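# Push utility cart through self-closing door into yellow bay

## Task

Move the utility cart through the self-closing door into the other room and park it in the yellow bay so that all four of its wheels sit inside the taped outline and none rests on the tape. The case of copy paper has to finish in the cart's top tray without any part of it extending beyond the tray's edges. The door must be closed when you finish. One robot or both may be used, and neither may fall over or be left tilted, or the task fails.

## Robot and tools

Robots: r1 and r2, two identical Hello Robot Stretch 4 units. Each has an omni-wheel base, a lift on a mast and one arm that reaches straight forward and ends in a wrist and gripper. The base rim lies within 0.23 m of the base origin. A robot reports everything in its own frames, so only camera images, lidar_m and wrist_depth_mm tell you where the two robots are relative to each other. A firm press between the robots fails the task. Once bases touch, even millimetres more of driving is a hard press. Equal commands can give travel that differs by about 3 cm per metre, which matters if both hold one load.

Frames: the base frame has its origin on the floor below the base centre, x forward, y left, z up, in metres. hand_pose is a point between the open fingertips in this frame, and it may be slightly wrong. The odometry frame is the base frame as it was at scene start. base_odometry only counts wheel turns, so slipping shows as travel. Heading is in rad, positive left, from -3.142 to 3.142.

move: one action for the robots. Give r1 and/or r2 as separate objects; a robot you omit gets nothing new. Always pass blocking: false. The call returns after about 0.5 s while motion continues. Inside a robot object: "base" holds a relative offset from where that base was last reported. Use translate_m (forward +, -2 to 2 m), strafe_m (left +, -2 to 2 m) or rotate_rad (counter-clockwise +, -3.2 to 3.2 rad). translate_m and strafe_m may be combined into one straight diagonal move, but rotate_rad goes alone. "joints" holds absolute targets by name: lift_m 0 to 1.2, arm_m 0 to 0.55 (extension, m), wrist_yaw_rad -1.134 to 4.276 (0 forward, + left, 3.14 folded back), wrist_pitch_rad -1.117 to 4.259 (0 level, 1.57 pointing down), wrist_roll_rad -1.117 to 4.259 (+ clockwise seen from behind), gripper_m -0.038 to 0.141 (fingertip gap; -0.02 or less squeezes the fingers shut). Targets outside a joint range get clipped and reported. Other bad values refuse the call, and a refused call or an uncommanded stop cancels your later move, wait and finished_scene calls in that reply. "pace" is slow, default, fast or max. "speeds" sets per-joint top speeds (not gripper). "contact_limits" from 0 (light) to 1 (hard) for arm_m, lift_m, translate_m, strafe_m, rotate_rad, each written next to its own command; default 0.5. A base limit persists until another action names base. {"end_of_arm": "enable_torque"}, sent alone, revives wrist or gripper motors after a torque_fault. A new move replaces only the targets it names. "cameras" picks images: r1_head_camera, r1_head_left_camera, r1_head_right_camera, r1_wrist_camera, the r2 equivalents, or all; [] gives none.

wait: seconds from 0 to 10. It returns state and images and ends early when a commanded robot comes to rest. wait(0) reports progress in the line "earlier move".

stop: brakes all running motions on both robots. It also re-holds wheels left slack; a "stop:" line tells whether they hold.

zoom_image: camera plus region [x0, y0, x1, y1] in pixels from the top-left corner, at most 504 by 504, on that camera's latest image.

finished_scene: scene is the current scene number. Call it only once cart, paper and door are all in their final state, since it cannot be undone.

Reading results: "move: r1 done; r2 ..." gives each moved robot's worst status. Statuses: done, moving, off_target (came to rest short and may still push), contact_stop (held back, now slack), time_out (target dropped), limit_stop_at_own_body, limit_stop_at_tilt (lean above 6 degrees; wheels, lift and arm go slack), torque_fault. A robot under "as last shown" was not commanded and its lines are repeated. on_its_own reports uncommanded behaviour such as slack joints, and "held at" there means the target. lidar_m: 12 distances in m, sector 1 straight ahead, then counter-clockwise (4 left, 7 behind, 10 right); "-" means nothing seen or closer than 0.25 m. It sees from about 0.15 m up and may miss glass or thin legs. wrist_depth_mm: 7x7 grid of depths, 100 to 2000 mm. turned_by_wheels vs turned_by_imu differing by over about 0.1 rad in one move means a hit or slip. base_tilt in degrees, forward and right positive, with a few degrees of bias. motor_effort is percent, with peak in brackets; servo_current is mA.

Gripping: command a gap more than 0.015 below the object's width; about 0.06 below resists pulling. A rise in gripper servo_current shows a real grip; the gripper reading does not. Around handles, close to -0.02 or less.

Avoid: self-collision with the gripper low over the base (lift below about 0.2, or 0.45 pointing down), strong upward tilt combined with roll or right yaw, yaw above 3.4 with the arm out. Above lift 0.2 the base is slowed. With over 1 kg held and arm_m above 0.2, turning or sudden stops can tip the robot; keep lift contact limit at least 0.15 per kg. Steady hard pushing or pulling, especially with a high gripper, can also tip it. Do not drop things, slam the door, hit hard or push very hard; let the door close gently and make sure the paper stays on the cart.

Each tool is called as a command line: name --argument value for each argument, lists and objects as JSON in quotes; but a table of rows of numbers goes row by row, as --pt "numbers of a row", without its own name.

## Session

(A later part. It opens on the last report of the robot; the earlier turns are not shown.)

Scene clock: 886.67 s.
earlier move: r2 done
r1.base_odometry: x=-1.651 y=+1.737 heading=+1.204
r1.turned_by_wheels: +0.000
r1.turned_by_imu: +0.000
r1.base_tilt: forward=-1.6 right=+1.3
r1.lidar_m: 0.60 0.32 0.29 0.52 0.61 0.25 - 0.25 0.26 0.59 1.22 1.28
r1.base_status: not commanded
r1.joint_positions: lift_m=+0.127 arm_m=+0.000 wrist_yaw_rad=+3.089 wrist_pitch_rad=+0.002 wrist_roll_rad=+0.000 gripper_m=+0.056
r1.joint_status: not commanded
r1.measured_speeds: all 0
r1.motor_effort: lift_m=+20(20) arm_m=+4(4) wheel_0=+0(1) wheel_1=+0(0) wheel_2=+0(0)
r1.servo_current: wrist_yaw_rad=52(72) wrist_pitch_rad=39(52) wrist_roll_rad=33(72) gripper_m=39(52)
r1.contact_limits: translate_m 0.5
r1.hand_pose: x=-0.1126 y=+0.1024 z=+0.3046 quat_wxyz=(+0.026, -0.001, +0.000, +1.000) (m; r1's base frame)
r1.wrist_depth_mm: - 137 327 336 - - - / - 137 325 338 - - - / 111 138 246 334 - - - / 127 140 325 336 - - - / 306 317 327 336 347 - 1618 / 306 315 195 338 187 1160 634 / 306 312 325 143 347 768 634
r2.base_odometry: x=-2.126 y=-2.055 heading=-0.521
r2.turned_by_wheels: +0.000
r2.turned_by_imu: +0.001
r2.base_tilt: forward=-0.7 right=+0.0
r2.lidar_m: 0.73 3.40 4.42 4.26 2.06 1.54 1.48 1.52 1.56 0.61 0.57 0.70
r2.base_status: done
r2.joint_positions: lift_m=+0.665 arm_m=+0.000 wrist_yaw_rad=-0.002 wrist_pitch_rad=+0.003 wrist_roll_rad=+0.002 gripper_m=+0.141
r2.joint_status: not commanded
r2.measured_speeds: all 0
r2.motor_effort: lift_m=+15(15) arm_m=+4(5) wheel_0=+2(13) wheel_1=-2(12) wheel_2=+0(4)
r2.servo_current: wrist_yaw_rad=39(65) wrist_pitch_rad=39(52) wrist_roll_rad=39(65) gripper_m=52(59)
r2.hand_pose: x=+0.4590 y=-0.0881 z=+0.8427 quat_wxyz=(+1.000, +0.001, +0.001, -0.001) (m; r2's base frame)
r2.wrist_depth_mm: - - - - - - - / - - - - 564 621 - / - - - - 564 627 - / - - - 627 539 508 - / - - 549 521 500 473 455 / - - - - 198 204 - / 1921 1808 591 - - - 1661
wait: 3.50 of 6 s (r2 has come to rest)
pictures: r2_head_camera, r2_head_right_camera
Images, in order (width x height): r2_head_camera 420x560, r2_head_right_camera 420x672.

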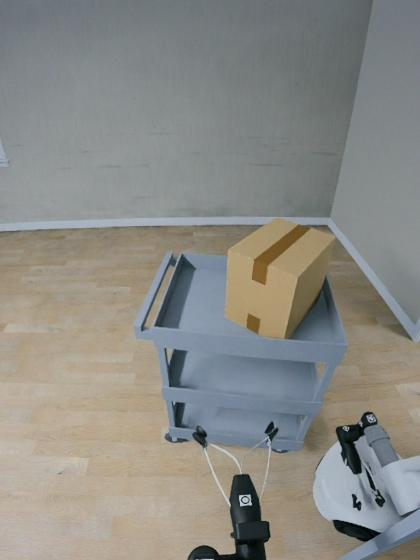

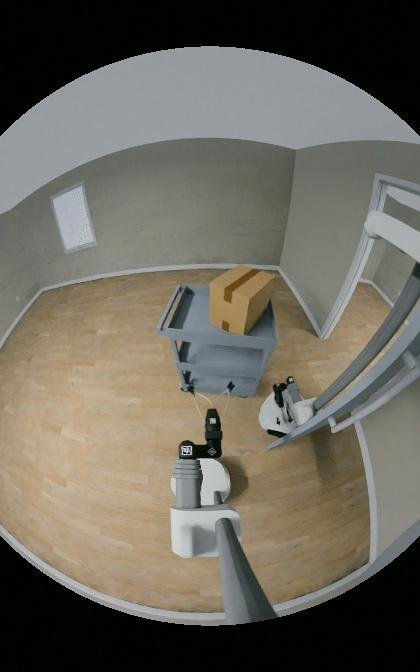

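move --blocking false --cameras '[]' --r2 '{"base":{"strafe_m":-0.08},"pace":"slow"}'

wait --seconds 3 --cameras '[]'

move --blocking false --cameras '[]' --r2 '{"joints":{"arm_m":0.3},"pace":"slow"}'

wait --seconds 5 --cameras '["r2_head_camera"]'

Scene clock: 898.77 s.
move: r2 moving
r1: as last shown
r1.base_tilt: forward=-1.6 right=+1.2
r1.lidar_m: 0.58 0.29 0.29 0.49 0.57 0.25 - 0.25 0.28 0.60 1.20 1.24
r1.motor_effort: lift_m=+20(20) arm_m=+4(4) wheel_0=+0(0) wheel_1=+0(0) wheel_2=+0(0)
r1.servo_current: wrist_yaw_rad=52(59) wrist_pitch_rad=39(46) wrist_roll_rad=52(72) gripper_m=39(46)
r1.contact_limits: translate_m 0.5
r1.wrist_depth_mm: - 137 325 334 - - - / - 137 327 338 - - - / 110 138 246 336 - - - / 128 140 325 336 - - - / 304 315 327 336 347 - 750 / 306 315 195 338 187 1160 627 / 307 312 324 143 349 768 609
r2.base_odometry: x=-2.133 y=-2.068 heading=-0.521
r2.turned_by_wheels: +0.000
r2.turned_by_imu: +0.000
r2.base_tilt: forward=-0.7 right=+0.1
r2.lidar_m: 0.73 0.85 4.45 4.29 2.06 1.51 1.46 1.53 1.58 0.66 0.56 0.70
r2.base_status: strafe_m moving
r2.joint_positions: lift_m=+0.665 arm_m=+0.000 wrist_yaw_rad=-0.002 wrist_pitch_rad=+0.003 wrist_roll_rad=+0.002 gripper_m=+0.141
r2.joint_status: not commanded
r2.measured_speeds: translate_m=+0.001 strafe_m=-0.055 rotate_rad=-0.004 lift_m=+0.000 arm_m=+0.000 wrist_yaw_rad=+0.000 wrist_pitch_rad=+0.000 wrist_roll_rad=+0.000
r2.motor_effort: lift_m=+15(15) arm_m=+4(5) wheel_0=+10(11) wheel_1=-8(9) wheel_2=-1(1)
r2.servo_current: wrist_yaw_rad=52(59) wrist_pitch_rad=39(46) wrist_roll_rad=46(59) gripper_m=52(52)
r2.hand_pose: x=+0.4590 y=-0.0881 z=+0.8427 quat_wxyz=(+1.000, +0.001, +0.001, -0.001) (m; r2's base frame)
r2.wrist_depth_mm: - - - - - - - / - - - - 554 - - / - - - - 554 654 - / - - - 621 530 569 - / - - 544 521 492 466 452 / - - 976 - 198 204 - / 1863 1756 574 - - - 480
pictures: none
No camera images: "cameras" was empty.

Scene clock: 900.20 s.
earlier move: r2 done
r1.base_odometry: x=-1.651 y=+1.737 heading=+1.204
r1.turned_by_wheels: +0.000
r1.turned_by_imu: +0.000
r1.base_tilt: forward=-1.6 right=+1.3
r1.lidar_m: 0.61 0.32 0.29 0.43 0.51 0.25 - 0.25 0.25 0.58 1.23 1.29
r1.base_status: not commanded
r1.joint_positions: lift_m=+0.127 arm_m=+0.000 wrist_yaw_rad=+3.089 wrist_pitch_rad=+0.002 wrist_roll_rad=+0.000 gripper_m=+0.056
r1.joint_status: not commanded
r1.measured_speeds: all 0
r1.motor_effort: lift_m=+20(20) arm_m=+4(4) wheel_0=+0(1) wheel_1=+0(0) wheel_2=+0(0)
r1.servo_current: wrist_yaw_rad=52(72) wrist_pitch_rad=33(46) wrist_roll_rad=46(72) gripper_m=46(46)
r1.contact_limits: translate_m 0.5
r1.hand_pose: x=-0.1126 y=+0.1024 z=+0.3046 quat_wxyz=(+0.026, -0.001, +0.000, +1.000) (m; r1's base frame)
r1.wrist_depth_mm: - 137 325 334 - - - / - 137 325 334 - - 691 / 111 138 246 336 - - 707 / 128 140 327 338 - - 715 / 304 317 325 338 347 - 668 / 307 315 195 338 187 1060 544 / 307 310 324 143 347 640 517
r2.base_odometry: x=-2.165 y=-2.124 heading=-0.521
r2.turned_by_wheels: +0.000
r2.turned_by_imu: +0.000
r2.base_tilt: forward=-0.7 right=+0.1
r2.lidar_m: 0.71 0.82 4.53 4.36 2.09 1.53 1.44 1.53 1.49 1.46 0.51 0.62
r2.base_status: done
r2.joint_positions: lift_m=+0.665 arm_m=+0.000 wrist_yaw_rad=-0.002 wrist_pitch_rad=+0.003 wrist_roll_rad=+0.002 gripper_m=+0.141
r2.joint_status: not commanded
r2.measured_speeds: all 0
r2.motor_effort: lift_m=+15(15) arm_m=+4(5) wheel_0=+5(11) wheel_1=-4(9) wheel_2=+0(1)
r2.servo_current: wrist_yaw_rad=39(59) wrist_pitch_rad=39(46) wrist_roll_rad=39(59) gripper_m=59(59)
r2.hand_pose: x=+0.4590 y=-0.0881 z=+0.8427 quat_wxyz=(+1.000, +0.001, +0.001, -0.001) (m; r2's base frame)
r2.wrist_depth_mm: - - - - - - - / - - - 634 544 - - / - - - 615 544 - - / - - 1008 580 521 654 - / - 564 539 504 480 452 - / - - 216 - - 455 1983 / 1983 1808 854 - - 820 1708
wait: 1.43 of 3 s (r2 has come to rest)
pictures: none
No camera images: "cameras" was empty.

Scene clock: 900.70 s.
move: r2 moving
r1: as last shown
r1.lidar_m: 0.57 0.31 0.29 0.42 0.53 0.25 - 0.25 0.26 0.60 1.22 1.27
r1.motor_effort: lift_m=+20(20) arm_m=+4(4) wheel_0=+0(0) wheel_1=+0(0) wheel_2=+0(0)
r1.servo_current: wrist_yaw_rad=52(59) wrist_pitch_rad=46(46) wrist_roll_rad=46(72) gripper_m=39(46)
r1.contact_limits: translate_m 0.5
r1.wrist_depth_mm: - 137 324 334 - - - / - 137 325 334 - - 691 / 111 138 246 336 - - 699 / 128 141 324 336 - - 707 / 306 315 327 338 345 - 668 / 306 315 195 340 187 1078 544 / 306 310 325 143 349 634 521
r2.base_odometry: x=-2.165 y=-2.124 heading=-0.521
r2.turned_by_wheels: +0.000
r2.turned_by_imu: +0.000
r2.base_tilt: forward=-0.6 right=+0.1
r2.lidar_m: 0.70 0.81 4.52 4.36 2.10 1.54 1.45 1.53 1.53 1.46 0.49 0.63
r2.base_status: not commanded
r2.joint_positions: lift_m=+0.665 arm_m=+0.012 wrist_yaw_rad=-0.002 wrist_pitch_rad=+0.003 wrist_roll_rad=+0.002 gripper_m=+0.141
r2.joint_status: arm_m moving
r2.measured_speeds: translate_m=+0.000 strafe_m=+0.000 rotate_rad=+0.000 lift_m=+0.000 arm_m=+0.049 wrist_yaw_rad=+0.000 wrist_pitch_rad=+0.000 wrist_roll_rad=+0.000
r2.motor_effort: lift_m=+15(15) arm_m=+3(10) wheel_0=+4(5) wheel_1=-4(5) wheel_2=+0(0)
r2.servo_current: wrist_yaw_rad=46(52) wrist_pitch_rad=33(46) wrist_roll_rad=39(52) gripper_m=59(59)
r2.hand_pose: x=+0.4715 y=-0.0881 z=+0.8427 quat_wxyz=(+1.000, +0.001, +0.001, -0.001) (m; r2's base frame)
r2.wrist_depth_mm: - - - - - - - / - - - 621 530 - - / - - - 609 539 - - / - - - 574 512 640 - / - 544 521 496 469 445 - / - 564 216 - - 452 1921 / 1921 1756 854 - - 820 1661
pictures: none
No camera images: "cameras" was empty.

Scene clock: 904.50 s.
earlier move: r2 done
r1.base_odometry: x=-1.651 y=+1.737 heading=+1.204
r1.turned_by_wheels: +0.000
r1.turned_by_imu: +0.000
r1.base_tilt: forward=-1.6 right=+1.3
r1.lidar_m: 0.54 0.28 0.39 0.48 0.58 0.25 - 0.25 0.27 0.59 1.20 1.25
r1.base_status: not commanded
r1.joint_positions: lift_m=+0.127 arm_m=+0.000 wrist_yaw_rad=+3.089 wrist_pitch_rad=+0.002 wrist_roll_rad=+0.000 gripper_m=+0.056
r1.joint_status: not commanded
r1.measured_speeds: all 0
r1.motor_effort: lift_m=+20(20) arm_m=+4(4) wheel_0=+0(1) wheel_1=+0(1) wheel_2=+0(0)
r1.servo_current: wrist_yaw_rad=52(72) wrist_pitch_rad=46(52) wrist_roll_rad=39(72) gripper_m=39(46)
r1.contact_limits: translate_m 0.5
r1.hand_pose: x=-0.1126 y=+0.1024 z=+0.3046 quat_wxyz=(+0.026, -0.001, +0.000, +1.000) (m; r1's base frame)
r1.wrist_depth_mm: - 137 325 334 - - - / - 137 327 336 - - 691 / 111 138 245 338 - - 691 / 128 141 327 336 - - 699 / 304 317 327 338 347 - 661 / 304 315 195 336 187 1060 539 / 307 312 327 143 349 640 525
r2.base_odometry: x=-2.165 y=-2.124 heading=-0.521
r2.turned_by_wheels: +0.000
r2.turned_by_imu: +0.000
r2.base_tilt: forward=-0.7 right=+0.1
r2.lidar_m: 0.76 0.84 4.50 4.36 2.10 1.55 1.45 1.52 1.52 1.45 0.51 0.58
r2.base_status: not commanded
r2.joint_positions: lift_m=+0.665 arm_m=+0.300 wrist_yaw_rad=-0.006 wrist_pitch_rad=+0.003 wrist_roll_rad=+0.002 gripper_m=+0.141
r2.joint_status: all done
r2.measured_speeds: all 0
r2.motor_effort: lift_m=+15(15) arm_m=+8(14) wheel_0=+4(5) wheel_1=-2(5) wheel_2=-3(4)
r2.servo_current: wrist_yaw_rad=52(59) wrist_pitch_rad=46(52) wrist_roll_rad=52(65) gripper_m=46(59)
r2.hand_pose: x=+0.7585 y=-0.0892 z=+0.8427 quat_wxyz=(+1.000, +0.001, +0.001, -0.003) (m; r2's base frame)
r2.wrist_depth_mm: - - - 377 317 281 - / - - - 379 320 281 436 / - - - 384 322 278 342 / - - - 387 324 281 436 / 271 265 255 247 241 232 229 / 276 266 254 248 240 232 230 / 304 1756 1661 - - - -
wait: 3.80 of 5 s (r2 has come to rest)
pictures: r2_head_camera
Images, in order (width x height): r2_head_camera 420x560.

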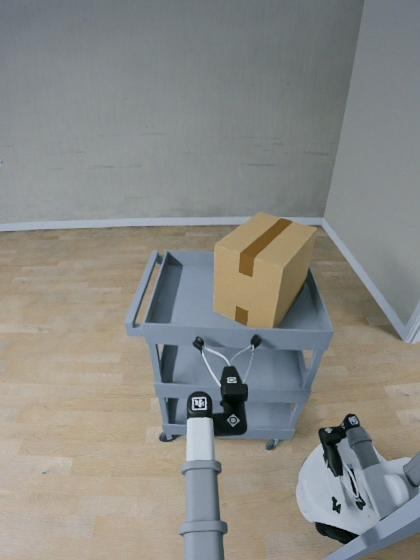

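move --blocking false --cameras '[]' --r2 '{"joints":{"arm_m":0.25},"pace":"slow"}'

wait --seconds 2 --cameras '[]'

move --blocking false --cameras '[]' --r2 '{"base":{"strafe_m":-0.09},"pace":"slow"}'

wait --seconds 3 --cameras '[]'

move --blocking false --cameras '[]' --r2 '{"joints":{"arm_m":0.42},"pace":"slow"}'

wait --seconds 5 --cameras '["r2_head_camera"]'

Scene clock: 912.43 s.
move: r2 moving
r1: as last shown
r1.lidar_m: 0.54 0.29 0.35 0.49 0.58 0.25 - 0.25 0.26 0.57 1.23 1.25
r1.motor_effort: lift_m=+20(20) arm_m=+4(4) wheel_0=+0(1) wheel_1=+0(0) wheel_2=+0(0)
r1.servo_current: wrist_yaw_rad=39(52) wrist_pitch_rad=39(46) wrist_roll_rad=39(72) gripper_m=39(46)
r1.contact_limits: translate_m 0.5
r1.wrist_depth_mm: - 137 325 334 - - - / - 137 327 334 - - 699 / 111 138 244 336 - - 691 / 128 140 324 334 - - 699 / 304 317 327 338 345 - 668 / 309 314 195 338 187 1042 549 / 307 312 324 143 345 640 521
r2.base_odometry: x=-2.165 y=-2.124 heading=-0.521
r2.turned_by_wheels: +0.000
r2.turned_by_imu: +0.001
r2.base_tilt: forward=-0.7 right=+0.1
r2.lidar_m: 0.76 0.87 4.52 4.33 2.07 1.53 1.48 1.54 1.50 1.44 0.50 0.60
r2.base_status: not commanded
r2.joint_positions: lift_m=+0.665 arm_m=+0.288 wrist_yaw_rad=-0.003 wrist_pitch_rad=+0.003 wrist_roll_rad=+0.002 gripper_m=+0.141
r2.joint_status: arm_m moving
r2.measured_speeds: translate_m=+0.000 strafe_m=+0.000 rotate_rad=+0.000 lift_m=+0.000 arm_m=-0.049 wrist_yaw_rad=+0.000 wrist_pitch_rad=+0.000 wrist_roll_rad=+0.000
r2.motor_effort: lift_m=+15(15) arm_m=-8(10) wheel_0=+3(4) wheel_1=-2(2) wheel_2=-3(4)
r2.servo_current: wrist_yaw_rad=46(52) wrist_pitch_rad=46(46) wrist_roll_rad=52(59) gripper_m=52(59)
r2.hand_pose: x=+0.7466 y=-0.0883 z=+0.8427 quat_wxyz=(+1.000, +0.001, +0.001, -0.001) (m; r2's base frame)
r2.wrist_depth_mm: - - - 397 327 287 - / - - - 392 330 285 427 / - - - 399 332 286 427 / - - - 397 336 287 427 / 286 276 266 258 249 241 236 / 289 217 264 258 249 240 237 / 304 1756 1708 - - - 1576
pictures: none
No camera images: "cameras" was empty.

Scene clock: 913.63 s.
earlier move: r2 done
r1.base_odometry: x=-1.651 y=+1.737 heading=+1.204
r1.turned_by_wheels: +0.000
r1.turned_by_imu: +0.000
r1.base_tilt: forward=-1.6 right=+1.3
r1.lidar_m: 0.53 0.30 0.37 0.48 0.59 0.25 - 0.25 0.26 0.57 1.24 1.25
r1.base_status: not commanded
r1.joint_positions: lift_m=+0.127 arm_m=+0.000 wrist_yaw_rad=+3.089 wrist_pitch_rad=+0.002 wrist_roll_rad=+0.000 gripper_m=+0.056
r1.joint_status: not commanded
r1.measured_speeds: all 0
r1.motor_effort: lift_m=+20(20) arm_m=+4(4) wheel_0=+0(1) wheel_1=+0(0) wheel_2=+0(0)
r1.servo_current: wrist_yaw_rad=39(65) wrist_pitch_rad=46(46) wrist_roll_rad=46(72) gripper_m=39(46)
r1.contact_limits: translate_m 0.5
r1.hand_pose: x=-0.1126 y=+0.1024 z=+0.3046 quat_wxyz=(+0.026, -0.001, +0.000, +1.000) (m; r1's base frame)
r1.wrist_depth_mm: - 137 324 334 - - - / - 137 324 338 - - 699 / 111 138 246 338 - - 699 / 128 141 325 336 - - 699 / 306 317 325 336 347 - 668 / 306 315 195 336 187 1060 539 / 307 312 325 143 349 634 525
r2.base_odometry: x=-2.165 y=-2.124 heading=-0.521
r2.turned_by_wheels: +0.000
r2.turned_by_imu: +0.000
r2.base_tilt: forward=-0.6 right=+0.0
r2.lidar_m: 0.76 0.82 4.52 4.34 2.05 1.53 1.47 1.52 1.53 1.44 0.50 0.58
r2.base_status: not commanded
r2.joint_positions: lift_m=+0.665 arm_m=+0.250 wrist_yaw_rad=-0.003 wrist_pitch_rad=+0.003 wrist_roll_rad=+0.002 gripper_m=+0.141
r2.joint_status: all done
r2.measured_speeds: all 0
r2.motor_effort: lift_m=+15(15) arm_m=-7(13) wheel_0=+3(4) wheel_1=-2(2) wheel_2=-3(4)
r2.servo_current: wrist_yaw_rad=46(59) wrist_pitch_rad=39(46) wrist_roll_rad=46(59) gripper_m=59(59)
r2.hand_pose: x=+0.7092 y=-0.0883 z=+0.8427 quat_wxyz=(+1.000, +0.001, +0.001, -0.001) (m; r2's base frame)
r2.wrist_depth_mm: - - - - 359 322 - / - - - 433 364 324 - / - - - 436 364 327 - / - - - 439 368 329 488 / 332 320 306 297 287 276 271 / 351 217 304 293 198 204 272 / 1661 1863 1808 - - 1863 1756
wait: 1.20 of 2 s (r2 has come to rest)
pictures: none
No camera images: "cameras" was empty.

Scene clock: 914.13 s.
move: r2 moving
r1: as last shown
r1.lidar_m: 0.55 0.28 0.37 0.46 0.57 0.25 - 0.25 0.26 0.57 1.22 1.24
r1.servo_current: wrist_yaw_rad=46(72) wrist_pitch_rad=33(52) wrist_roll_rad=59(59) gripper_m=39(46)
r1.contact_limits: translate_m 0.5
r1.wrist_depth_mm: - 137 325 334 - - - / - 137 325 338 - - - / 111 138 246 334 - - - / 128 140 325 338 - - - / 306 315 324 338 347 - 676 / 307 315 196 336 187 991 525 / 307 310 327 143 349 603 508
r2.base_odometry: x=-2.173 y=-2.137 heading=-0.521
r2.turned_by_wheels: +0.000
r2.turned_by_imu: +0.000
r2.base_tilt: forward=-0.7 right=+0.0
r2.lidar_m: 0.76 0.84 4.52 4.34 2.07 1.52 1.47 1.55 1.47 1.42 0.49 0.56
r2.base_status: strafe_m moving
r2.joint_positions: lift_m=+0.665 arm_m=+0.250 wrist_yaw_rad=-0.003 wrist_pitch_rad=+0.003 wrist_roll_rad=+0.002 gripper_m=+0.141
r2.joint_status: not commanded
r2.measured_speeds: translate_m=+0.000 strafe_m=-0.056 rotate_rad=+0.001 lift_m=+0.000 arm_m=+0.000 wrist_yaw_rad=+0.000 wrist_pitch_rad=+0.000 wrist_roll_rad=+0.000
r2.motor_effort: lift_m=+15(15) arm_m=-7(7) wheel_0=+6(10) wheel_1=-8(10) wheel_2=+0(2)
r2.servo_current: wrist_yaw_rad=46(52) wrist_pitch_rad=46(46) wrist_roll_rad=46(52) gripper_m=52(52)
r2.hand_pose: x=+0.7092 y=-0.0883 z=+0.8427 quat_wxyz=(+1.000, +0.001, +0.001, -0.001) (m; r2's base frame)
r2.wrist_depth_mm: - - - - 349 322 - / - - - 424 357 327 - / - - - 427 357 329 - / - - - 430 359 330 - / 329 315 304 296 283 276 270 / 342 218 304 294 199 204 270 / 349 1756 1921 - - 1808 1756
pictures: none
No camera images: "cameras" was empty.

Scene clock: 915.67 s.
earlier move: r2 done
r1.base_odometry: x=-1.651 y=+1.737 heading=+1.204
r1.turned_by_wheels: +0.000
r1.turned_by_imu: +0.000
r1.base_tilt: forward=-1.6 right=+1.3
r1.lidar_m: 0.53 0.28 0.36 0.39 0.51 0.25 - 0.25 0.29 0.59 1.21 1.24
r1.base_status: not commanded
r1.joint_positions: lift_m=+0.127 arm_m=+0.000 wrist_yaw_rad=+3.089 wrist_pitch_rad=+0.002 wrist_roll_rad=+0.000 gripper_m=+0.056
r1.joint_status: not commanded
r1.measured_speeds: all 0
r1.motor_effort: lift_m=+20(20) arm_m=+4(4) wheel_0=+0(1) wheel_1=+0(0) wheel_2=+0(0)
r1.servo_current: wrist_yaw_rad=59(72) wrist_pitch_rad=46(52) wrist_roll_rad=65(65) gripper_m=46(52)
r1.contact_limits: translate_m 0.5
r1.hand_pose: x=-0.1126 y=+0.1024 z=+0.3046 quat_wxyz=(+0.026, -0.001, +0.000, +1.000) (m; r1's base frame)
r1.wrist_depth_mm: - 137 325 334 - - - / - 137 325 334 - - - / 111 138 246 334 - - - / 127 140 327 336 - - - / 304 315 325 336 347 723 - / 307 317 195 338 188 564 484 / 309 314 325 143 349 488 452
r2.base_odometry: x=-2.210 y=-2.202 heading=-0.521
r2.turned_by_wheels: +0.000
r2.turned_by_imu: +0.000
r2.base_tilt: forward=-0.7 right=+0.0
r2.lidar_m: 0.76 0.83 4.61 4.44 2.07 1.53 1.47 1.53 1.42 1.35 0.42 0.53
r2.base_status: done
r2.joint_positions: lift_m=+0.665 arm_m=+0.250 wrist_yaw_rad=-0.003 wrist_pitch_rad=+0.003 wrist_roll_rad=+0.002 gripper_m=+0.141
r2.joint_status: not commanded
r2.measured_speeds: all 0
r2.motor_effort: lift_m=+15(15) arm_m=-7(7) wheel_0=+4(12) wheel_1=-5(10) wheel_2=+0(2)
r2.servo_current: wrist_yaw_rad=39(59) wrist_pitch_rad=39(46) wrist_roll_rad=46(59) gripper_m=52(59)
r2.hand_pose: x=+0.7092 y=-0.0883 z=+0.8427 quat_wxyz=(+1.000, +0.001, +0.001, -0.001) (m; r2's base frame)
r2.wrist_depth_mm: - - - 359 327 - - / - - 449 366 329 - - / - - 455 368 332 549 - / - - 445 370 334 500 - / 319 309 297 289 277 266 262 / 325 218 293 287 198 204 264 / 1863 1863 768 - - 1708 1708
wait: 1.53 of 3 s (r2 has come to rest)
pictures: none
No camera images: "cameras" was empty.

Scene clock: 916.17 s.
move: r2 moving
r1: as last shown
r1.lidar_m: 0.55 0.30 0.39 0.38 0.51 0.25 - 0.25 0.28 0.61 1.22 1.25
r1.servo_current: wrist_yaw_rad=59(59) wrist_pitch_rad=33(52) wrist_roll_rad=46(65) gripper_m=39(46)
r1.contact_limits: translate_m 0.5
r1.wrist_depth_mm: - 137 324 336 - - - / - 137 325 336 - - - / 111 138 246 334 - - - / 128 140 325 338 - - - / 304 314 324 336 349 715 - / 307 315 195 336 188 564 477 / 307 312 325 143 349 484 452
r2.base_odometry: x=-2.210 y=-2.202 heading=-0.521
r2.turned_by_wheels: +0.000
r2.turned_by_imu: +0.000
r2.base_tilt: forward=-0.7 right=+0.1
r2.lidar_m: 0.76 0.82 4.60 4.43 2.08 1.53 1.46 1.53 1.42 1.35 0.41 0.53
r2.base_status: not commanded
r2.joint_positions: lift_m=+0.665 arm_m=+0.262 wrist_yaw_rad=-0.003 wrist_pitch_rad=+0.003 wrist_roll_rad=+0.002 gripper_m=+0.141
r2.joint_status: arm_m moving
r2.measured_speeds: translate_m=+0.000 strafe_m=+0.000 rotate_rad=+0.000 lift_m=+0.000 arm_m=+0.049 wrist_yaw_rad=+0.000 wrist_pitch_rad=+0.000 wrist_roll_rad=+0.000
r2.motor_effort: lift_m=+15(15) arm_m=+6(10) wheel_0=+5(5) wheel_1=-4(5) wheel_2=+0(0)
r2.servo_current: wrist_yaw_rad=52(59) wrist_pitch_rad=39(46) wrist_roll_rad=52(52) gripper_m=52(52)
r2.hand_pose: x=+0.7215 y=-0.0883 z=+0.8427 quat_wxyz=(+1.000, +0.001, +0.001, -0.001) (m; r2's base frame)
r2.wrist_depth_mm: - - - 349 315 - - / - - 436 353 319 530 - / - - 439 355 322 530 - / - - 442 359 324 484 - / 307 298 285 277 267 257 253 / 312 217 283 276 199 257 254 / 1921 1863 750 - - 1708 1708
pictures: none
No camera images: "cameras" was empty.

Scene clock: 918.63 s.
earlier move: r2 done
r1.base_odometry: x=-1.651 y=+1.737 heading=+1.204
r1.turned_by_wheels: +0.000
r1.turned_by_imu: +0.000
r1.base_tilt: forward=-1.6 right=+1.3
r1.lidar_m: 0.38 0.37 0.41 0.42 0.50 0.25 - 0.25 0.27 0.60 1.22 1.25
r1.base_status: not commanded
r1.joint_positions: lift_m=+0.127 arm_m=+0.000 wrist_yaw_rad=+3.089 wrist_pitch_rad=+0.002 wrist_roll_rad=+0.000 gripper_m=+0.056
r1.joint_status: not commanded
r1.measured_speeds: all 0
r1.motor_effort: lift_m=+20(20) arm_m=+4(4) wheel_0=+0(1) wheel_1=+0(0) wheel_2=+0(0)
r1.servo_current: wrist_yaw_rad=33(65) wrist_pitch_rad=46(59) wrist_roll_rad=46(72) gripper_m=46(52)
r1.contact_limits: translate_m 0.5
r1.hand_pose: x=-0.1126 y=+0.1024 z=+0.3046 quat_wxyz=(+0.026, -0.001, +0.000, +1.000) (m; r1's base frame)
r1.wrist_depth_mm: - 137 327 336 - - - / - 137 329 336 - - - / 111 138 246 336 - - - / 128 140 325 338 - - - / 307 315 327 338 347 715 - / 307 317 195 338 187 569 477 / 307 312 325 143 351 484 455
r2.base_odometry: x=-2.210 y=-2.202 heading=-0.521
r2.turned_by_wheels: -0.001
r2.turned_by_imu: +0.000
r2.base_tilt: forward=-0.7 right=+0.0
r2.lidar_m: 0.86 3.43 4.60 4.44 2.08 1.53 1.47 1.54 1.45 1.37 0.44 0.51
r2.base_status: not commanded
r2.joint_positions: lift_m=+0.665 arm_m=+0.420 wrist_yaw_rad=-0.006 wrist_pitch_rad=+0.003 wrist_roll_rad=+0.002 gripper_m=+0.141
r2.joint_status: all done
r2.measured_speeds: all 0
r2.motor_effort: lift_m=+15(15) arm_m=+8(15) wheel_0=+1(5) wheel_1=-3(5) wheel_2=-6(7)
r2.servo_current: wrist_yaw_rad=52(65) wrist_pitch_rad=46(52) wrist_roll_rad=52(59) gripper_m=52(59)
r2.hand_pose: x=+0.8785 y=-0.0893 z=+0.8427 quat_wxyz=(+1.000, +0.001, +0.001, -0.003) (m; r2's base frame)
r2.wrist_depth_mm: - - - 366 315 278 - / - - - 368 319 282 - / - - - 373 324 282 - / - - - 377 325 285 - / 248 246 243 240 237 235 233 / 249 246 243 241 238 236 235 / - 1661 - - - - -
wait: 2.47 of 5 s (r2 has come to rest)
pictures: r2_head_camera
Images, in order (width x height): r2_head_camera 420x560.

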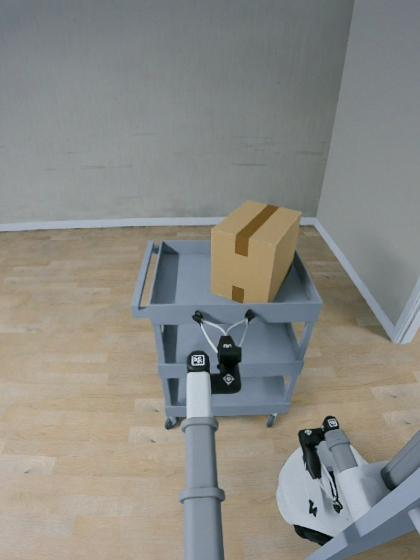

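move --r2 '{"joints":{"arm_m":0.0},"pace":"slow"}' --blocking false --cameras '[]'

wait --seconds 6 --cameras '["r2_head_camera","r2_head_right_camera","r1_head_left_camera"]'

Scene clock: 943.17 s.
move: r2 moving
r1: as last shown
r1.lidar_m: 0.37 0.39 0.39 0.42 0.50 0.25 - 0.25 0.27 0.59 1.22 1.23
r1.servo_current: wrist_yaw_rad=52(72) wrist_pitch_rad=39(46) wrist_roll_rad=39(59) gripper_m=39(39)
r1.contact_limits: translate_m 0.5
r1.wrist_depth_mm: - 137 324 336 - - - / - 137 325 336 - - - / 111 138 246 338 - - - / 128 140 327 336 - - - / 306 317 325 338 345 723 - / 306 317 196 338 187 564 480 / 306 314 327 143 349 488 452
r2.base_odometry: x=-2.210 y=-2.202 heading=-0.521
r2.turned_by_wheels: +0.000
r2.turned_by_imu: +0.001
r2.base_tilt: forward=-0.7 right=+0.1
r2.lidar_m: 0.88 3.42 4.62 4.43 2.06 1.52 1.45 1.51 1.42 1.36 0.41 0.54
r2.base_status: not commanded
r2.joint_positions: lift_m=+0.665 arm_m=+0.408 wrist_yaw_rad=-0.003 wrist_pitch_rad=+0.003 wrist_roll_rad=+0.002 gripper_m=+0.141
r2.joint_status: arm_m moving
r2.measured_speeds: translate_m=+0.000 strafe_m=+0.000 rotate_rad=+0.000 lift_m=+0.000 arm_m=-0.049 wrist_yaw_rad=+0.000 wrist_pitch_rad=+0.000 wrist_roll_rad=+0.000
r2.motor_effort: lift_m=+15(15) arm_m=-7(12) wheel_0=+1(2) wheel_1=-3(3) wheel_2=-6(6)
r2.servo_current: wrist_yaw_rad=33(59) wrist_pitch_rad=39(46) wrist_roll_rad=46(59) gripper_m=46(59)
r2.hand_pose: x=+0.8666 y=-0.0883 z=+0.8427 quat_wxyz=(+1.000, +0.001, +0.001, -0.001) (m; r2's base frame)
r2.wrist_depth_mm: - - - 382 327 287 - / - - - 382 327 289 - / - - - 387 332 290 - / - - - 387 336 293 - / 259 256 253 250 247 244 242 / 262 219 253 250 247 245 242 / 293 1756 - - - - 1618
pictures: none
No camera images: "cameras" was empty.

Scene clock: 948.13 s.
earlier move: r2 done
r1.base_odometry: x=-1.651 y=+1.737 heading=+1.204
r1.turned_by_wheels: +0.000
r1.turned_by_imu: +0.000
r1.base_tilt: forward=-1.6 right=+1.3
r1.lidar_m: 0.38 0.40 0.58 0.35 0.40 0.25 - 0.25 0.27 0.61 1.21 1.26
r1.base_status: not commanded
r1.joint_positions: lift_m=+0.127 arm_m=+0.000 wrist_yaw_rad=+3.089 wrist_pitch_rad=+0.002 wrist_roll_rad=+0.000 gripper_m=+0.056
r1.joint_status: not commanded
r1.measured_speeds: all 0
r1.motor_effort: lift_m=+20(20) arm_m=+4(4) wheel_0=+0(1) wheel_1=+0(0) wheel_2=+0(0)
r1.servo_current: wrist_yaw_rad=39(72) wrist_pitch_rad=46(52) wrist_roll_rad=59(78) gripper_m=52(52)
r1.contact_limits: translate_m 0.5
r1.hand_pose: x=-0.1126 y=+0.1024 z=+0.3046 quat_wxyz=(+0.026, -0.001, +0.000, +1.000) (m; r1's base frame)
r1.wrist_depth_mm: - 137 325 336 - - - / - 137 325 336 - - - / 111 138 246 336 - - - / 128 141 324 338 - - - / 303 317 327 334 347 715 - / 307 315 195 338 187 564 477 / 306 312 325 143 349 488 455
r2.base_odometry: x=-2.210 y=-2.202 heading=-0.521
r2.turned_by_wheels: +0.000
r2.turned_by_imu: +0.001
r2.base_tilt: forward=-0.7 right=+0.1
r2.lidar_m: 0.85 3.43 4.61 4.44 2.05 1.53 1.47 1.53 1.42 1.35 0.42 0.52
r2.base_status: not commanded
r2.joint_positions: lift_m=+0.665 arm_m=+0.000 wrist_yaw_rad=-0.003 wrist_pitch_rad=+0.003 wrist_roll_rad=+0.002 gripper_m=+0.141
r2.joint_status: all done
r2.measured_speeds: all 0
r2.motor_effort: lift_m=+15(15) arm_m=-7(12) wheel_0=+1(2) wheel_1=-3(3) wheel_2=-6(7)
r2.servo_current: wrist_yaw_rad=59(65) wrist_pitch_rad=33(52) wrist_roll_rad=52(65) gripper_m=52(59)
r2.hand_pose: x=+0.4592 y=-0.0882 z=+0.8427 quat_wxyz=(+1.000, +0.001, +0.001, -0.001) (m; r2's base frame)
r2.wrist_depth_mm: - - - - - - - / - - - - - - - / - - - 798 707 - - / - - - 798 715 931 - / - - - - - 647 - / - - 1025 - 212 204 - / 1863 1808 904 - - - 1708
wait: 4.97 of 6 s (r2 has come to rest)
pictures: r1_head_left_camera, r2_head_camera, r2_head_right_camera
Images, in order (width x height): r1_head_left_camera 420x672, r2_head_camera 420x560, r2_head_right_camera 420x672.

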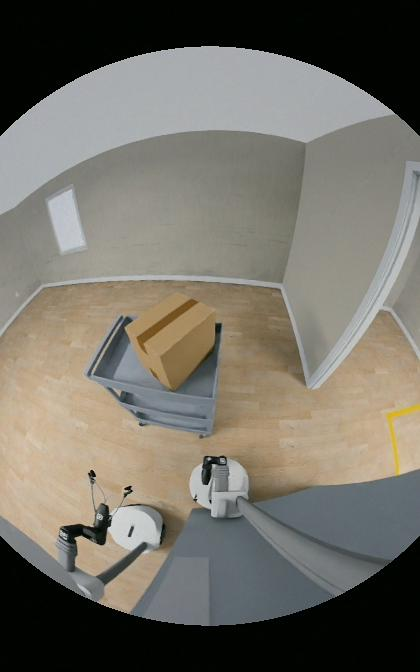

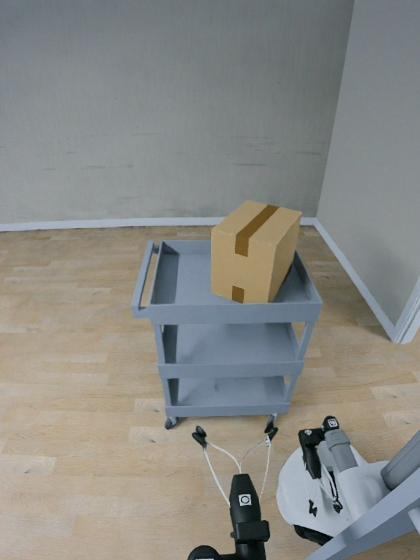

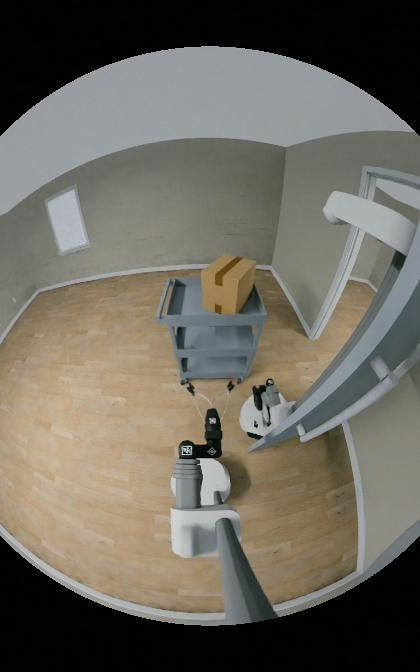

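move --r2 '{"base":{"strafe_m":1.0}}' --blocking false --cameras '[]'

wait --seconds 7 --cameras '[]'

move --r2 '{"base":{"rotate_rad":-1.57},"joints":{"lift_m":0.685}}' --blocking false --cameras '[]'

wait --seconds 6 --cameras '["r2_head_camera"]'

Scene clock: 979.77 s.
move: r2 moving
r1: as last shown
r1.lidar_m: 0.38 0.38 0.57 0.35 0.43 0.25 - 0.25 0.26 0.60 1.24 1.27
r1.servo_current: wrist_yaw_rad=46(52) wrist_pitch_rad=46(46) wrist_roll_rad=52(59) gripper_m=39(46)
r1.contact_limits: translate_m 0.5
r1.wrist_depth_mm: - 137 325 334 - - - / - 137 327 338 - - - / 111 138 245 336 - - - / 128 141 325 338 - - - / 304 315 327 338 349 1863 - / 306 315 195 336 187 603 496 / 307 312 327 143 347 517 469
r2.base_odometry: x=-2.192 y=-2.171 heading=-0.521
r2.turned_by_wheels: +0.000
r2.turned_by_imu: +0.001
r2.base_tilt: forward=-0.7 right=+0.0
r2.lidar_m: 0.87 3.40 4.57 4.40 2.08 1.52 1.46 1.54 1.47 1.40 0.46 0.54
r2.base_status: strafe_m moving
r2.joint_positions: lift_m=+0.665 arm_m=+0.000 wrist_yaw_rad=-0.003 wrist_pitch_rad=+0.003 wrist_roll_rad=+0.002 gripper_m=+0.141
r2.joint_status: not commanded
r2.measured_speeds: translate_m=+0.000 strafe_m=+0.140 rotate_rad=+0.001 lift_m=+0.000 arm_m=+0.000 wrist_yaw_rad=+0.000 wrist_pitch_rad=+0.000 wrist_roll_rad=+0.000
r2.motor_effort: lift_m=+15(15) arm_m=-7(7) wheel_0=-12(12) wheel_1=+11(12) wheel_2=-1(5)
r2.servo_current: wrist_yaw_rad=52(59) wrist_pitch_rad=39(46) wrist_roll_rad=39(59) gripper_m=52(52)
r2.hand_pose: x=+0.4592 y=-0.0882 z=+0.8427 quat_wxyz=(+1.000, +0.001, +0.001, -0.001) (m; r2's base frame)
r2.wrist_depth_mm: - - - - - - - / - - - - - - - / - - - - 723 - - / - - - 809 715 647 - / - - - - - 647 - / - - 676 - 199 204 - / 1863 1756 1576 - - - 1708
pictures: none
No camera images: "cameras" was empty.

Scene clock: 983.93 s.
earlier move: r2 done
r1.base_odometry: x=-1.651 y=+1.737 heading=+1.204
r1.turned_by_wheels: +0.000
r1.turned_by_imu: +0.000
r1.base_tilt: forward=-1.6 right=+1.2
r1.lidar_m: 0.35 0.38 0.58 1.39 1.39 0.25 - 0.25 0.25 0.59 1.24 1.26
r1.base_status: not commanded
r1.joint_positions: lift_m=+0.127 arm_m=+0.000 wrist_yaw_rad=+3.089 wrist_pitch_rad=+0.002 wrist_roll_rad=+0.000 gripper_m=+0.056
r1.joint_status: not commanded
r1.measured_speeds: all 0
r1.motor_effort: lift_m=+20(20) arm_m=+4(4) wheel_0=+0(1) wheel_1=+0(1) wheel_2=+0(0)
r1.servo_current: wrist_yaw_rad=46(72) wrist_pitch_rad=39(52) wrist_roll_rad=52(65) gripper_m=39(52)
r1.contact_limits: translate_m 0.5
r1.hand_pose: x=-0.1126 y=+0.1024 z=+0.3046 quat_wxyz=(+0.026, -0.001, +0.000, +1.000) (m; r1's base frame)
r1.wrist_depth_mm: - 137 324 334 - - - / - 137 322 336 - - - / 111 138 246 336 - - - / 128 141 325 336 - - - / 304 315 327 336 349 - - / 306 314 196 336 187 1160 1118 / 306 310 324 143 347 759 831
r2.base_odometry: x=-1.712 y=-1.335 heading=-0.521
r2.turned_by_wheels: +0.000
r2.turned_by_imu: +0.001
r2.base_tilt: forward=-0.7 right=+0.0
r2.lidar_m: 3.28 3.46 3.57 3.42 2.06 1.52 1.42 1.53 2.11 1.35 1.27 1.16
r2.base_status: done
r2.joint_positions: lift_m=+0.665 arm_m=+0.000 wrist_yaw_rad=-0.003 wrist_pitch_rad=+0.003 wrist_roll_rad=+0.002 gripper_m=+0.141
r2.joint_status: not commanded
r2.measured_speeds: all 0
r2.motor_effort: lift_m=+15(15) arm_m=-7(7) wheel_0=-1(13) wheel_1=+2(12) wheel_2=+0(5)
r2.servo_current: wrist_yaw_rad=46(65) wrist_pitch_rad=39(52) wrist_roll_rad=46(59) gripper_m=46(59)
r2.hand_pose: x=+0.4592 y=-0.0882 z=+0.8427 quat_wxyz=(+1.000, +0.001, +0.001, -0.001) (m; r2's base frame)
r2.wrist_depth_mm: - - - - - - - / - - - - - - - / - - - - - - - / - - - - - - - / - - - - - - - / - - - - - - - / 1863 1808 1921 - 1863 1756 1661
wait: 4.17 of 7 s (r2 has come to rest)
pictures: none
No camera images: "cameras" was empty.

Scene clock: 984.43 s.
move: r2 moving
r1: as last shown
r1.lidar_m: 0.37 0.39 0.58 1.24 1.39 0.25 - 0.25 0.27 0.61 1.20 1.26
r1.motor_effort: lift_m=+20(20) arm_m=+4(4) wheel_0=+0(0) wheel_1=+0(0) wheel_2=+0(0)
r1.servo_current: wrist_yaw_rad=39(59) wrist_pitch_rad=46(46) wrist_roll_rad=46(65) gripper_m=39(46)
r1.contact_limits: translate_m 0.5
r1.wrist_depth_mm: - 137 322 334 - - - / - 138 327 338 - - - / 111 138 246 336 - - - / 128 140 325 334 - - - / 304 315 325 338 347 - - / 307 315 195 338 187 1160 1118 / 307 310 327 143 349 759 809
r2.base_odometry: x=-1.712 y=-1.335 heading=-0.773
r2.turned_by_wheels: -0.252
r2.turned_by_imu: -0.244
r2.base_tilt: forward=-0.7 right=+0.1
r2.lidar_m: 3.27 3.29 3.85 3.45 2.86 1.68 1.45 1.43 1.69 2.35 1.41 1.18
r2.base_status: rotate_rad moving
r2.joint_positions: lift_m=+0.685 arm_m=+0.000 wrist_yaw_rad=-0.003 wrist_pitch_rad=+0.003 wrist_roll_rad=+0.002 gripper_m=+0.141
r2.joint_status: lift_m moving
r2.measured_speeds: translate_m=-0.001 strafe_m=+0.000 rotate_rad=-0.977 lift_m=+0.009 arm_m=+0.000 wrist_yaw_rad=+0.000 wrist_pitch_rad=+0.000 wrist_roll_rad=+0.000
r2.motor_effort: lift_m=+22(23) arm_m=-7(7) wheel_0=+4(9) wheel_1=+11(11) wheel_2=+10(11)
r2.servo_current: wrist_yaw_rad=39(52) wrist_pitch_rad=39(46) wrist_roll_rad=46(59) gripper_m=52(59)
r2.hand_pose: x=+0.4593 y=-0.0882 z=+0.8621 quat_wxyz=(+1.000, +0.001, +0.001, -0.001) (m; r2's base frame)
r2.wrist_depth_mm: - - - - - - - / - - - - - - - / - - - - - - 1255 / - - - - - - 976 / - - - - - - - / - - - - - 187 - / 1863 1808 1921 - 1921 1808 -
pictures: none
No camera images: "cameras" was empty.

Scene clock: 986.03 s.
earlier move: r2 done
r1.base_odometry: x=-1.651 y=+1.737 heading=+1.204
r1.turned_by_wheels: +0.000
r1.turned_by_imu: +0.000
r1.base_tilt: forward=-1.6 right=+1.3
r1.lidar_m: 0.38 0.40 0.56 1.40 1.17 0.25 - 0.25 0.26 0.59 1.22 1.27
r1.base_status: not commanded
r1.joint_positions: lift_m=+0.127 arm_m=+0.000 wrist_yaw_rad=+3.089 wrist_pitch_rad=+0.002 wrist_roll_rad=+0.000 gripper_m=+0.056
r1.joint_status: not commanded
r1.measured_speeds: all 0
r1.motor_effort: lift_m=+20(20) arm_m=+4(4) wheel_0=+0(1) wheel_1=+0(0) wheel_2=+0(0)
r1.servo_current: wrist_yaw_rad=39(65) wrist_pitch_rad=39(52) wrist_roll_rad=39(65) gripper_m=39(46)
r1.contact_limits: translate_m 0.5
r1.hand_pose: x=-0.1126 y=+0.1024 z=+0.3046 quat_wxyz=(+0.026, -0.001, +0.000, +1.000) (m; r1's base frame)
r1.wrist_depth_mm: - 137 325 334 - - - / - 137 325 334 - - - / 111 138 246 336 - - - / 128 140 327 338 - - - / 306 317 325 336 347 - - / 306 315 195 338 187 1138 1118 / 307 312 325 142 347 778 820
r2.base_odometry: x=-1.712 y=-1.335 heading=-2.091
r2.turned_by_wheels: -1.318
r2.turned_by_imu: -1.283
r2.base_tilt: forward=-0.7 right=+0.0
r2.lidar_m: 1.38 1.27 1.19 3.29 3.48 3.57 3.51 2.04 1.48 1.46 1.51 2.14
r2.base_status: done
r2.joint_positions: lift_m=+0.685 arm_m=+0.000 wrist_yaw_rad=-0.003 wrist_pitch_rad=+0.003 wrist_roll_rad=+0.002 gripper_m=+0.141
r2.joint_status: all done
r2.measured_speeds: all 0
r2.motor_effort: lift_m=+21(23) arm_m=-7(7) wheel_0=+2(10) wheel_1=+2(11) wheel_2=+4(11)
r2.servo_current: wrist_yaw_rad=52(59) wrist_pitch_rad=39(46) wrist_roll_rad=59(59) gripper_m=52(59)
r2.hand_pose: x=+0.4593 y=-0.0882 z=+0.8622 quat_wxyz=(+1.000, +0.001, +0.001, -0.001) (m; r2's base frame)
r2.wrist_depth_mm: - - - - - - - / - - 1205 - - - - / - - 1366 - - - - / - - 1397 - - - - / - - - - - - - / - 1336 216 - - - - / 1921 1661 1308 - 1921 1808 1863
wait: 1.60 of 6 s (r2 has come to rest)
pictures: r2_head_camera
Images, in order (width x height): r2_head_camera 420x560.

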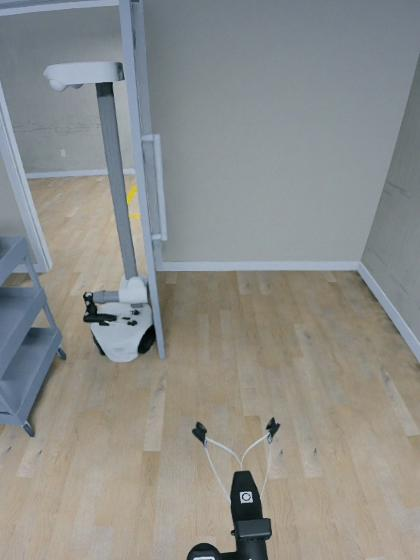

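move --r2 '{"base":{"strafe_m":1.22}}' --blocking false --cameras '[]'

wait --seconds 8 --cameras '["r2_head_camera"]'

Scene clock: 991.93 s.
move: r2 moving
r1: as last shown
r1.lidar_m: 0.37 0.38 0.58 1.38 1.14 0.25 - 0.25 0.27 0.59 1.20 1.26
r1.servo_current: wrist_yaw_rad=52(59) wrist_pitch_rad=39(46) wrist_roll_rad=33(65) gripper_m=33(46)
r1.contact_limits: translate_m 0.5
r1.wrist_depth_mm: - 137 327 334 - - - / - 138 327 336 - - - / 111 138 246 334 - - - / 128 140 325 336 - - - / 306 317 327 340 345 - - / 307 315 195 336 187 1160 1138 / 307 310 327 143 347 788 820
r2.base_odometry: x=-1.681 y=-1.353 heading=-2.091
r2.turned_by_wheels: +0.000
r2.turned_by_imu: +0.000
r2.base_tilt: forward=-0.7 right=+0.2
r2.lidar_m: 1.39 1.21 1.15 3.27 3.43 3.56 3.51 2.09 1.52 1.48 1.59 2.20
r2.base_status: strafe_m moving
r2.joint_positions: lift_m=+0.685 arm_m=+0.000 wrist_yaw_rad=-0.003 wrist_pitch_rad=+0.003 wrist_roll_rad=+0.002 gripper_m=+0.141
r2.joint_status: not commanded
r2.measured_speeds: translate_m=+0.001 strafe_m=+0.141 rotate_rad=-0.009 lift_m=+0.000 arm_m=+0.000 wrist_yaw_rad=+0.000 wrist_pitch_rad=+0.000 wrist_roll_rad=+0.000
r2.motor_effort: lift_m=+21(21) arm_m=-7(7) wheel_0=-9(11) wheel_1=+11(11) wheel_2=+0(4)
r2.servo_current: wrist_yaw_rad=46(52) wrist_pitch_rad=52(52) wrist_roll_rad=59(59) gripper_m=46(52)
r2.hand_pose: x=+0.4593 y=-0.0882 z=+0.8622 quat_wxyz=(+1.000, +0.001, +0.001, -0.001) (m; r2's base frame)
r2.wrist_depth_mm: - - - - - - - / - - 1366 - - - - / - - - - - - - / - - 1430 - - - - / - - - - - - - / - 1366 216 - - - - / 1921 1708 1430 - 1921 1756 1863
pictures: none
No camera images: "cameras" was empty.

Scene clock: 996.83 s.
earlier move: r2 done
r1.base_odometry: x=-1.651 y=+1.737 heading=+1.204
r1.turned_by_wheels: +0.000
r1.turned_by_imu: +0.000
r1.base_tilt: forward=-1.6 right=+1.3
r1.lidar_m: 0.38 0.40 0.58 4.92 2.60 0.25 - 0.25 0.26 0.57 1.19 1.29
r1.base_status: not commanded
r1.joint_positions: lift_m=+0.127 arm_m=+0.000 wrist_yaw_rad=+3.089 wrist_pitch_rad=+0.002 wrist_roll_rad=+0.000 gripper_m=+0.056
r1.joint_status: not commanded
r1.measured_speeds: all 0
r1.motor_effort: lift_m=+20(20) arm_m=+4(4) wheel_0=+0(1) wheel_1=+0(0) wheel_2=+0(0)
r1.servo_current: wrist_yaw_rad=39(65) wrist_pitch_rad=46(52) wrist_roll_rad=46(72) gripper_m=39(52)
r1.contact_limits: translate_m 0.5
r1.hand_pose: x=-0.1126 y=+0.1024 z=+0.3046 quat_wxyz=(+0.026, -0.001, +0.000, +1.000) (m; r1's base frame)
r1.wrist_depth_mm: - 137 325 334 - - - / - 137 327 332 - - - / 111 138 247 334 - - - / 128 140 325 338 - - - / 304 315 327 338 347 - - / 306 314 196 338 188 1182 1118 / 307 310 327 143 349 778 809
r2.base_odometry: x=-0.653 y=-1.941 heading=-2.091
r2.turned_by_wheels: +0.000
r2.turned_by_imu: +0.002
r2.base_tilt: forward=-0.7 right=+0.1
r2.lidar_m: 0.76 2.51 2.15 2.08 2.18 3.06 3.49 3.58 2.78 2.65 2.75 0.82
r2.base_status: done
r2.joint_positions: lift_m=+0.685 arm_m=+0.000 wrist_yaw_rad=-0.003 wrist_pitch_rad=+0.003 wrist_roll_rad=+0.002 gripper_m=+0.141
r2.joint_status: not commanded
r2.measured_speeds: all 0
r2.motor_effort: lift_m=+20(21) arm_m=-7(7) wheel_0=+0(14) wheel_1=+2(13) wheel_2=+0(4)
r2.servo_current: wrist_yaw_rad=39(65) wrist_pitch_rad=39(52) wrist_roll_rad=52(65) gripper_m=46(59)
r2.hand_pose: x=+0.4593 y=-0.0882 z=+0.8622 quat_wxyz=(+1.000, +0.001, +0.001, -0.001) (m; r2's base frame)
r2.wrist_depth_mm: - - - - - 1921 - / - - - - - 1921 1182 / - - - 904 976 1863 1397 / - - - 891 976 1366 - / - - 621 621 609 603 - / - - 634 166 904 204 - / 1921 1808 1661 - - 1160 -
wait: 4.90 of 8 s (r2 has come to rest)
pictures: r2_head_camera
Images, in order (width x height): r2_head_camera 420x560.

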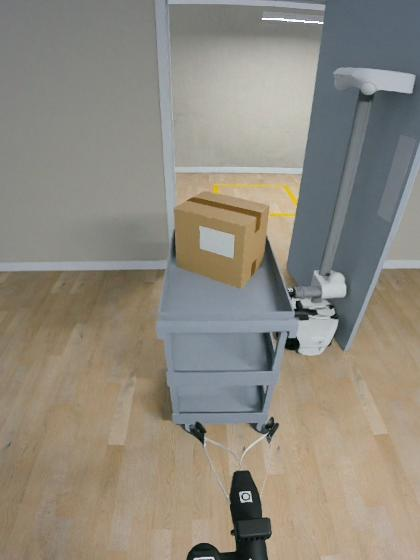

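move --r2 '{"base":{"translate_m":0.4},"pace":"slow"}' --blocking false --cameras '[]'

wait --seconds 8 --cameras '["r2_head_camera","r2_head_left_camera"]'

Scene clock: 1009.03 s.
move: r2 moving
r1: as last shown
r1.lidar_m: 0.39 0.39 0.61 4.93 2.64 0.25 - 0.25 0.29 0.58 1.21 1.25
r1.motor_effort: lift_m=+20(20) arm_m=+4(4) wheel_0=+1(1) wheel_1=+0(0) wheel_2=+0(0)
r1.servo_current: wrist_yaw_rad=46(52) wrist_pitch_rad=46(46) wrist_roll_rad=52(65) gripper_m=39(46)
r1.contact_limits: translate_m 0.5
r1.wrist_depth_mm: - 137 325 336 - - - / - 137 327 336 - - - / 111 138 244 338 - - - / 128 140 327 338 - - - / 304 317 325 338 347 - - / 306 314 195 338 187 1182 1118 / 307 310 325 143 347 778 820
r2.base_odometry: x=-0.659 y=-1.952 heading=-2.090
r2.turned_by_wheels: +0.000
r2.turned_by_imu: +0.000
r2.base_tilt: forward=-0.7 right=+0.1
r2.lidar_m: 0.76 2.50 2.16 2.07 2.20 3.02 3.50 3.62 2.75 2.66 2.78 0.79
r2.base_status: translate_m moving
r2.joint_positions: lift_m=+0.685 arm_m=+0.000 wrist_yaw_rad=-0.003 wrist_pitch_rad=+0.003 wrist_roll_rad=+0.002 gripper_m=+0.141
r2.joint_status: not commanded
r2.measured_speeds: translate_m=+0.048 strafe_m=+0.000 rotate_rad=-0.002 lift_m=+0.000 arm_m=+0.000 wrist_yaw_rad=+0.000 wrist_pitch_rad=+0.000 wrist_roll_rad=+0.000
r2.motor_effort: lift_m=+20(21) arm_m=-6(7) wheel_0=+10(10) wheel_1=+5(8) wheel_2=-8(9)
r2.servo_current: wrist_yaw_rad=46(52) wrist_pitch_rad=46(46) wrist_roll_rad=52(59) gripper_m=52(52)
r2.hand_pose: x=+0.4593 y=-0.0882 z=+0.8622 quat_wxyz=(+1.000, +0.001, +0.001, -0.001) (m; r2's base frame)
r2.wrist_depth_mm: - - - - - 1308 - / - - - - - 1921 1397 / - - - 891 991 1921 1430 / - - - 891 917 1336 - / - - 621 615 597 591 - / - - 216 167 904 204 - / 1921 1863 1756 - - 1182 -
pictures: none
No camera images: "cameras" was empty.

Scene clock: 1013.80 s.
earlier move: r2 done
r1.base_odometry: x=-1.651 y=+1.737 heading=+1.204
r1.turned_by_wheels: +0.000
r1.turned_by_imu: +0.000
r1.base_tilt: forward=-1.6 right=+1.3
r1.lidar_m: 0.41 0.44 0.64 4.95 2.63 0.25 - 0.25 0.27 0.56 1.21 1.27
r1.base_status: not commanded
r1.joint_positions: lift_m=+0.127 arm_m=+0.000 wrist_yaw_rad=+3.089 wrist_pitch_rad=+0.002 wrist_roll_rad=+0.000 gripper_m=+0.056
r1.joint_status: not commanded
r1.measured_speeds: all 0
r1.motor_effort: lift_m=+20(20) arm_m=+4(4) wheel_0=+0(1) wheel_1=+0(0) wheel_2=+0(0)
r1.servo_current: wrist_yaw_rad=46(65) wrist_pitch_rad=46(52) wrist_roll_rad=46(65) gripper_m=46(52)
r1.contact_limits: translate_m 0.5
r1.hand_pose: x=-0.1126 y=+0.1024 z=+0.3046 quat_wxyz=(+0.026, -0.001, +0.000, +1.000) (m; r1's base frame)
r1.wrist_depth_mm: - 137 325 334 - - - / - 137 325 334 - - - / 111 138 246 336 - - - / 127 140 325 336 - - - / 306 317 327 336 347 - - / 307 317 196 336 187 1160 1160 / 307 314 325 142 347 768 809
r2.base_odometry: x=-0.852 y=-2.288 heading=-2.090
r2.turned_by_wheels: +0.000
r2.turned_by_imu: +0.001
r2.base_tilt: forward=-0.7 right=+0.1
r2.lidar_m: 0.47 0.49 2.11 2.06 2.18 3.01 3.94 3.74 2.77 2.67 1.40 0.54
r2.base_status: done
r2.joint_positions: lift_m=+0.685 arm_m=+0.000 wrist_yaw_rad=-0.002 wrist_pitch_rad=+0.003 wrist_roll_rad=+0.002 gripper_m=+0.141
r2.joint_status: not commanded
r2.measured_speeds: all 0
r2.motor_effort: lift_m=+20(21) arm_m=+4(7) wheel_0=+5(12) wheel_1=+5(8) wheel_2=-6(16)
r2.servo_current: wrist_yaw_rad=46(65) wrist_pitch_rad=39(46) wrist_roll_rad=46(59) gripper_m=46(59)
r2.hand_pose: x=+0.4591 y=-0.0881 z=+0.8622 quat_wxyz=(+1.000, +0.001, +0.001, -0.001) (m; r2's base frame)
r2.wrist_depth_mm: - - - - - - - / - - 634 569 - - 960 / - - 634 549 654 - 976 / - - 647 559 603 - 976 / 244 303 301 301 266 260 252 / 251 211 242 241 242 241 285 / 312 1708 - - - 1661 309
wait: 4.77 of 8 s (r2 has come to rest)
pictures: r2_head_camera, r2_head_left_camera
Images, in order (width x height): r2_head_camera 420x560, r2_head_left_camera 420x672.

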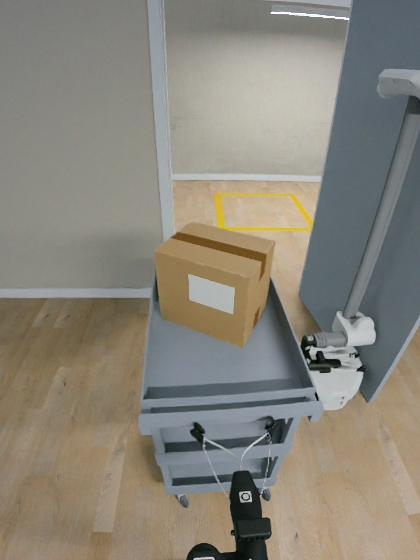

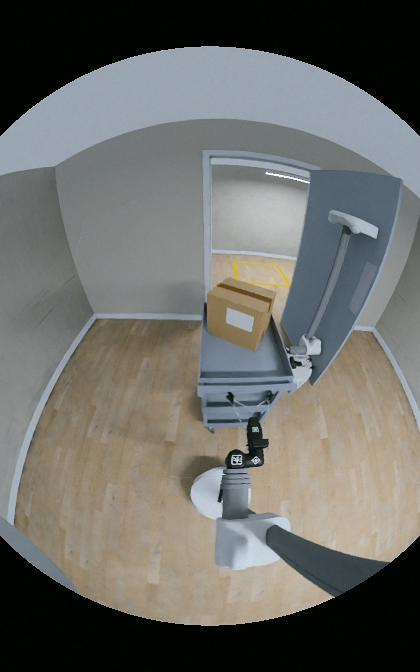

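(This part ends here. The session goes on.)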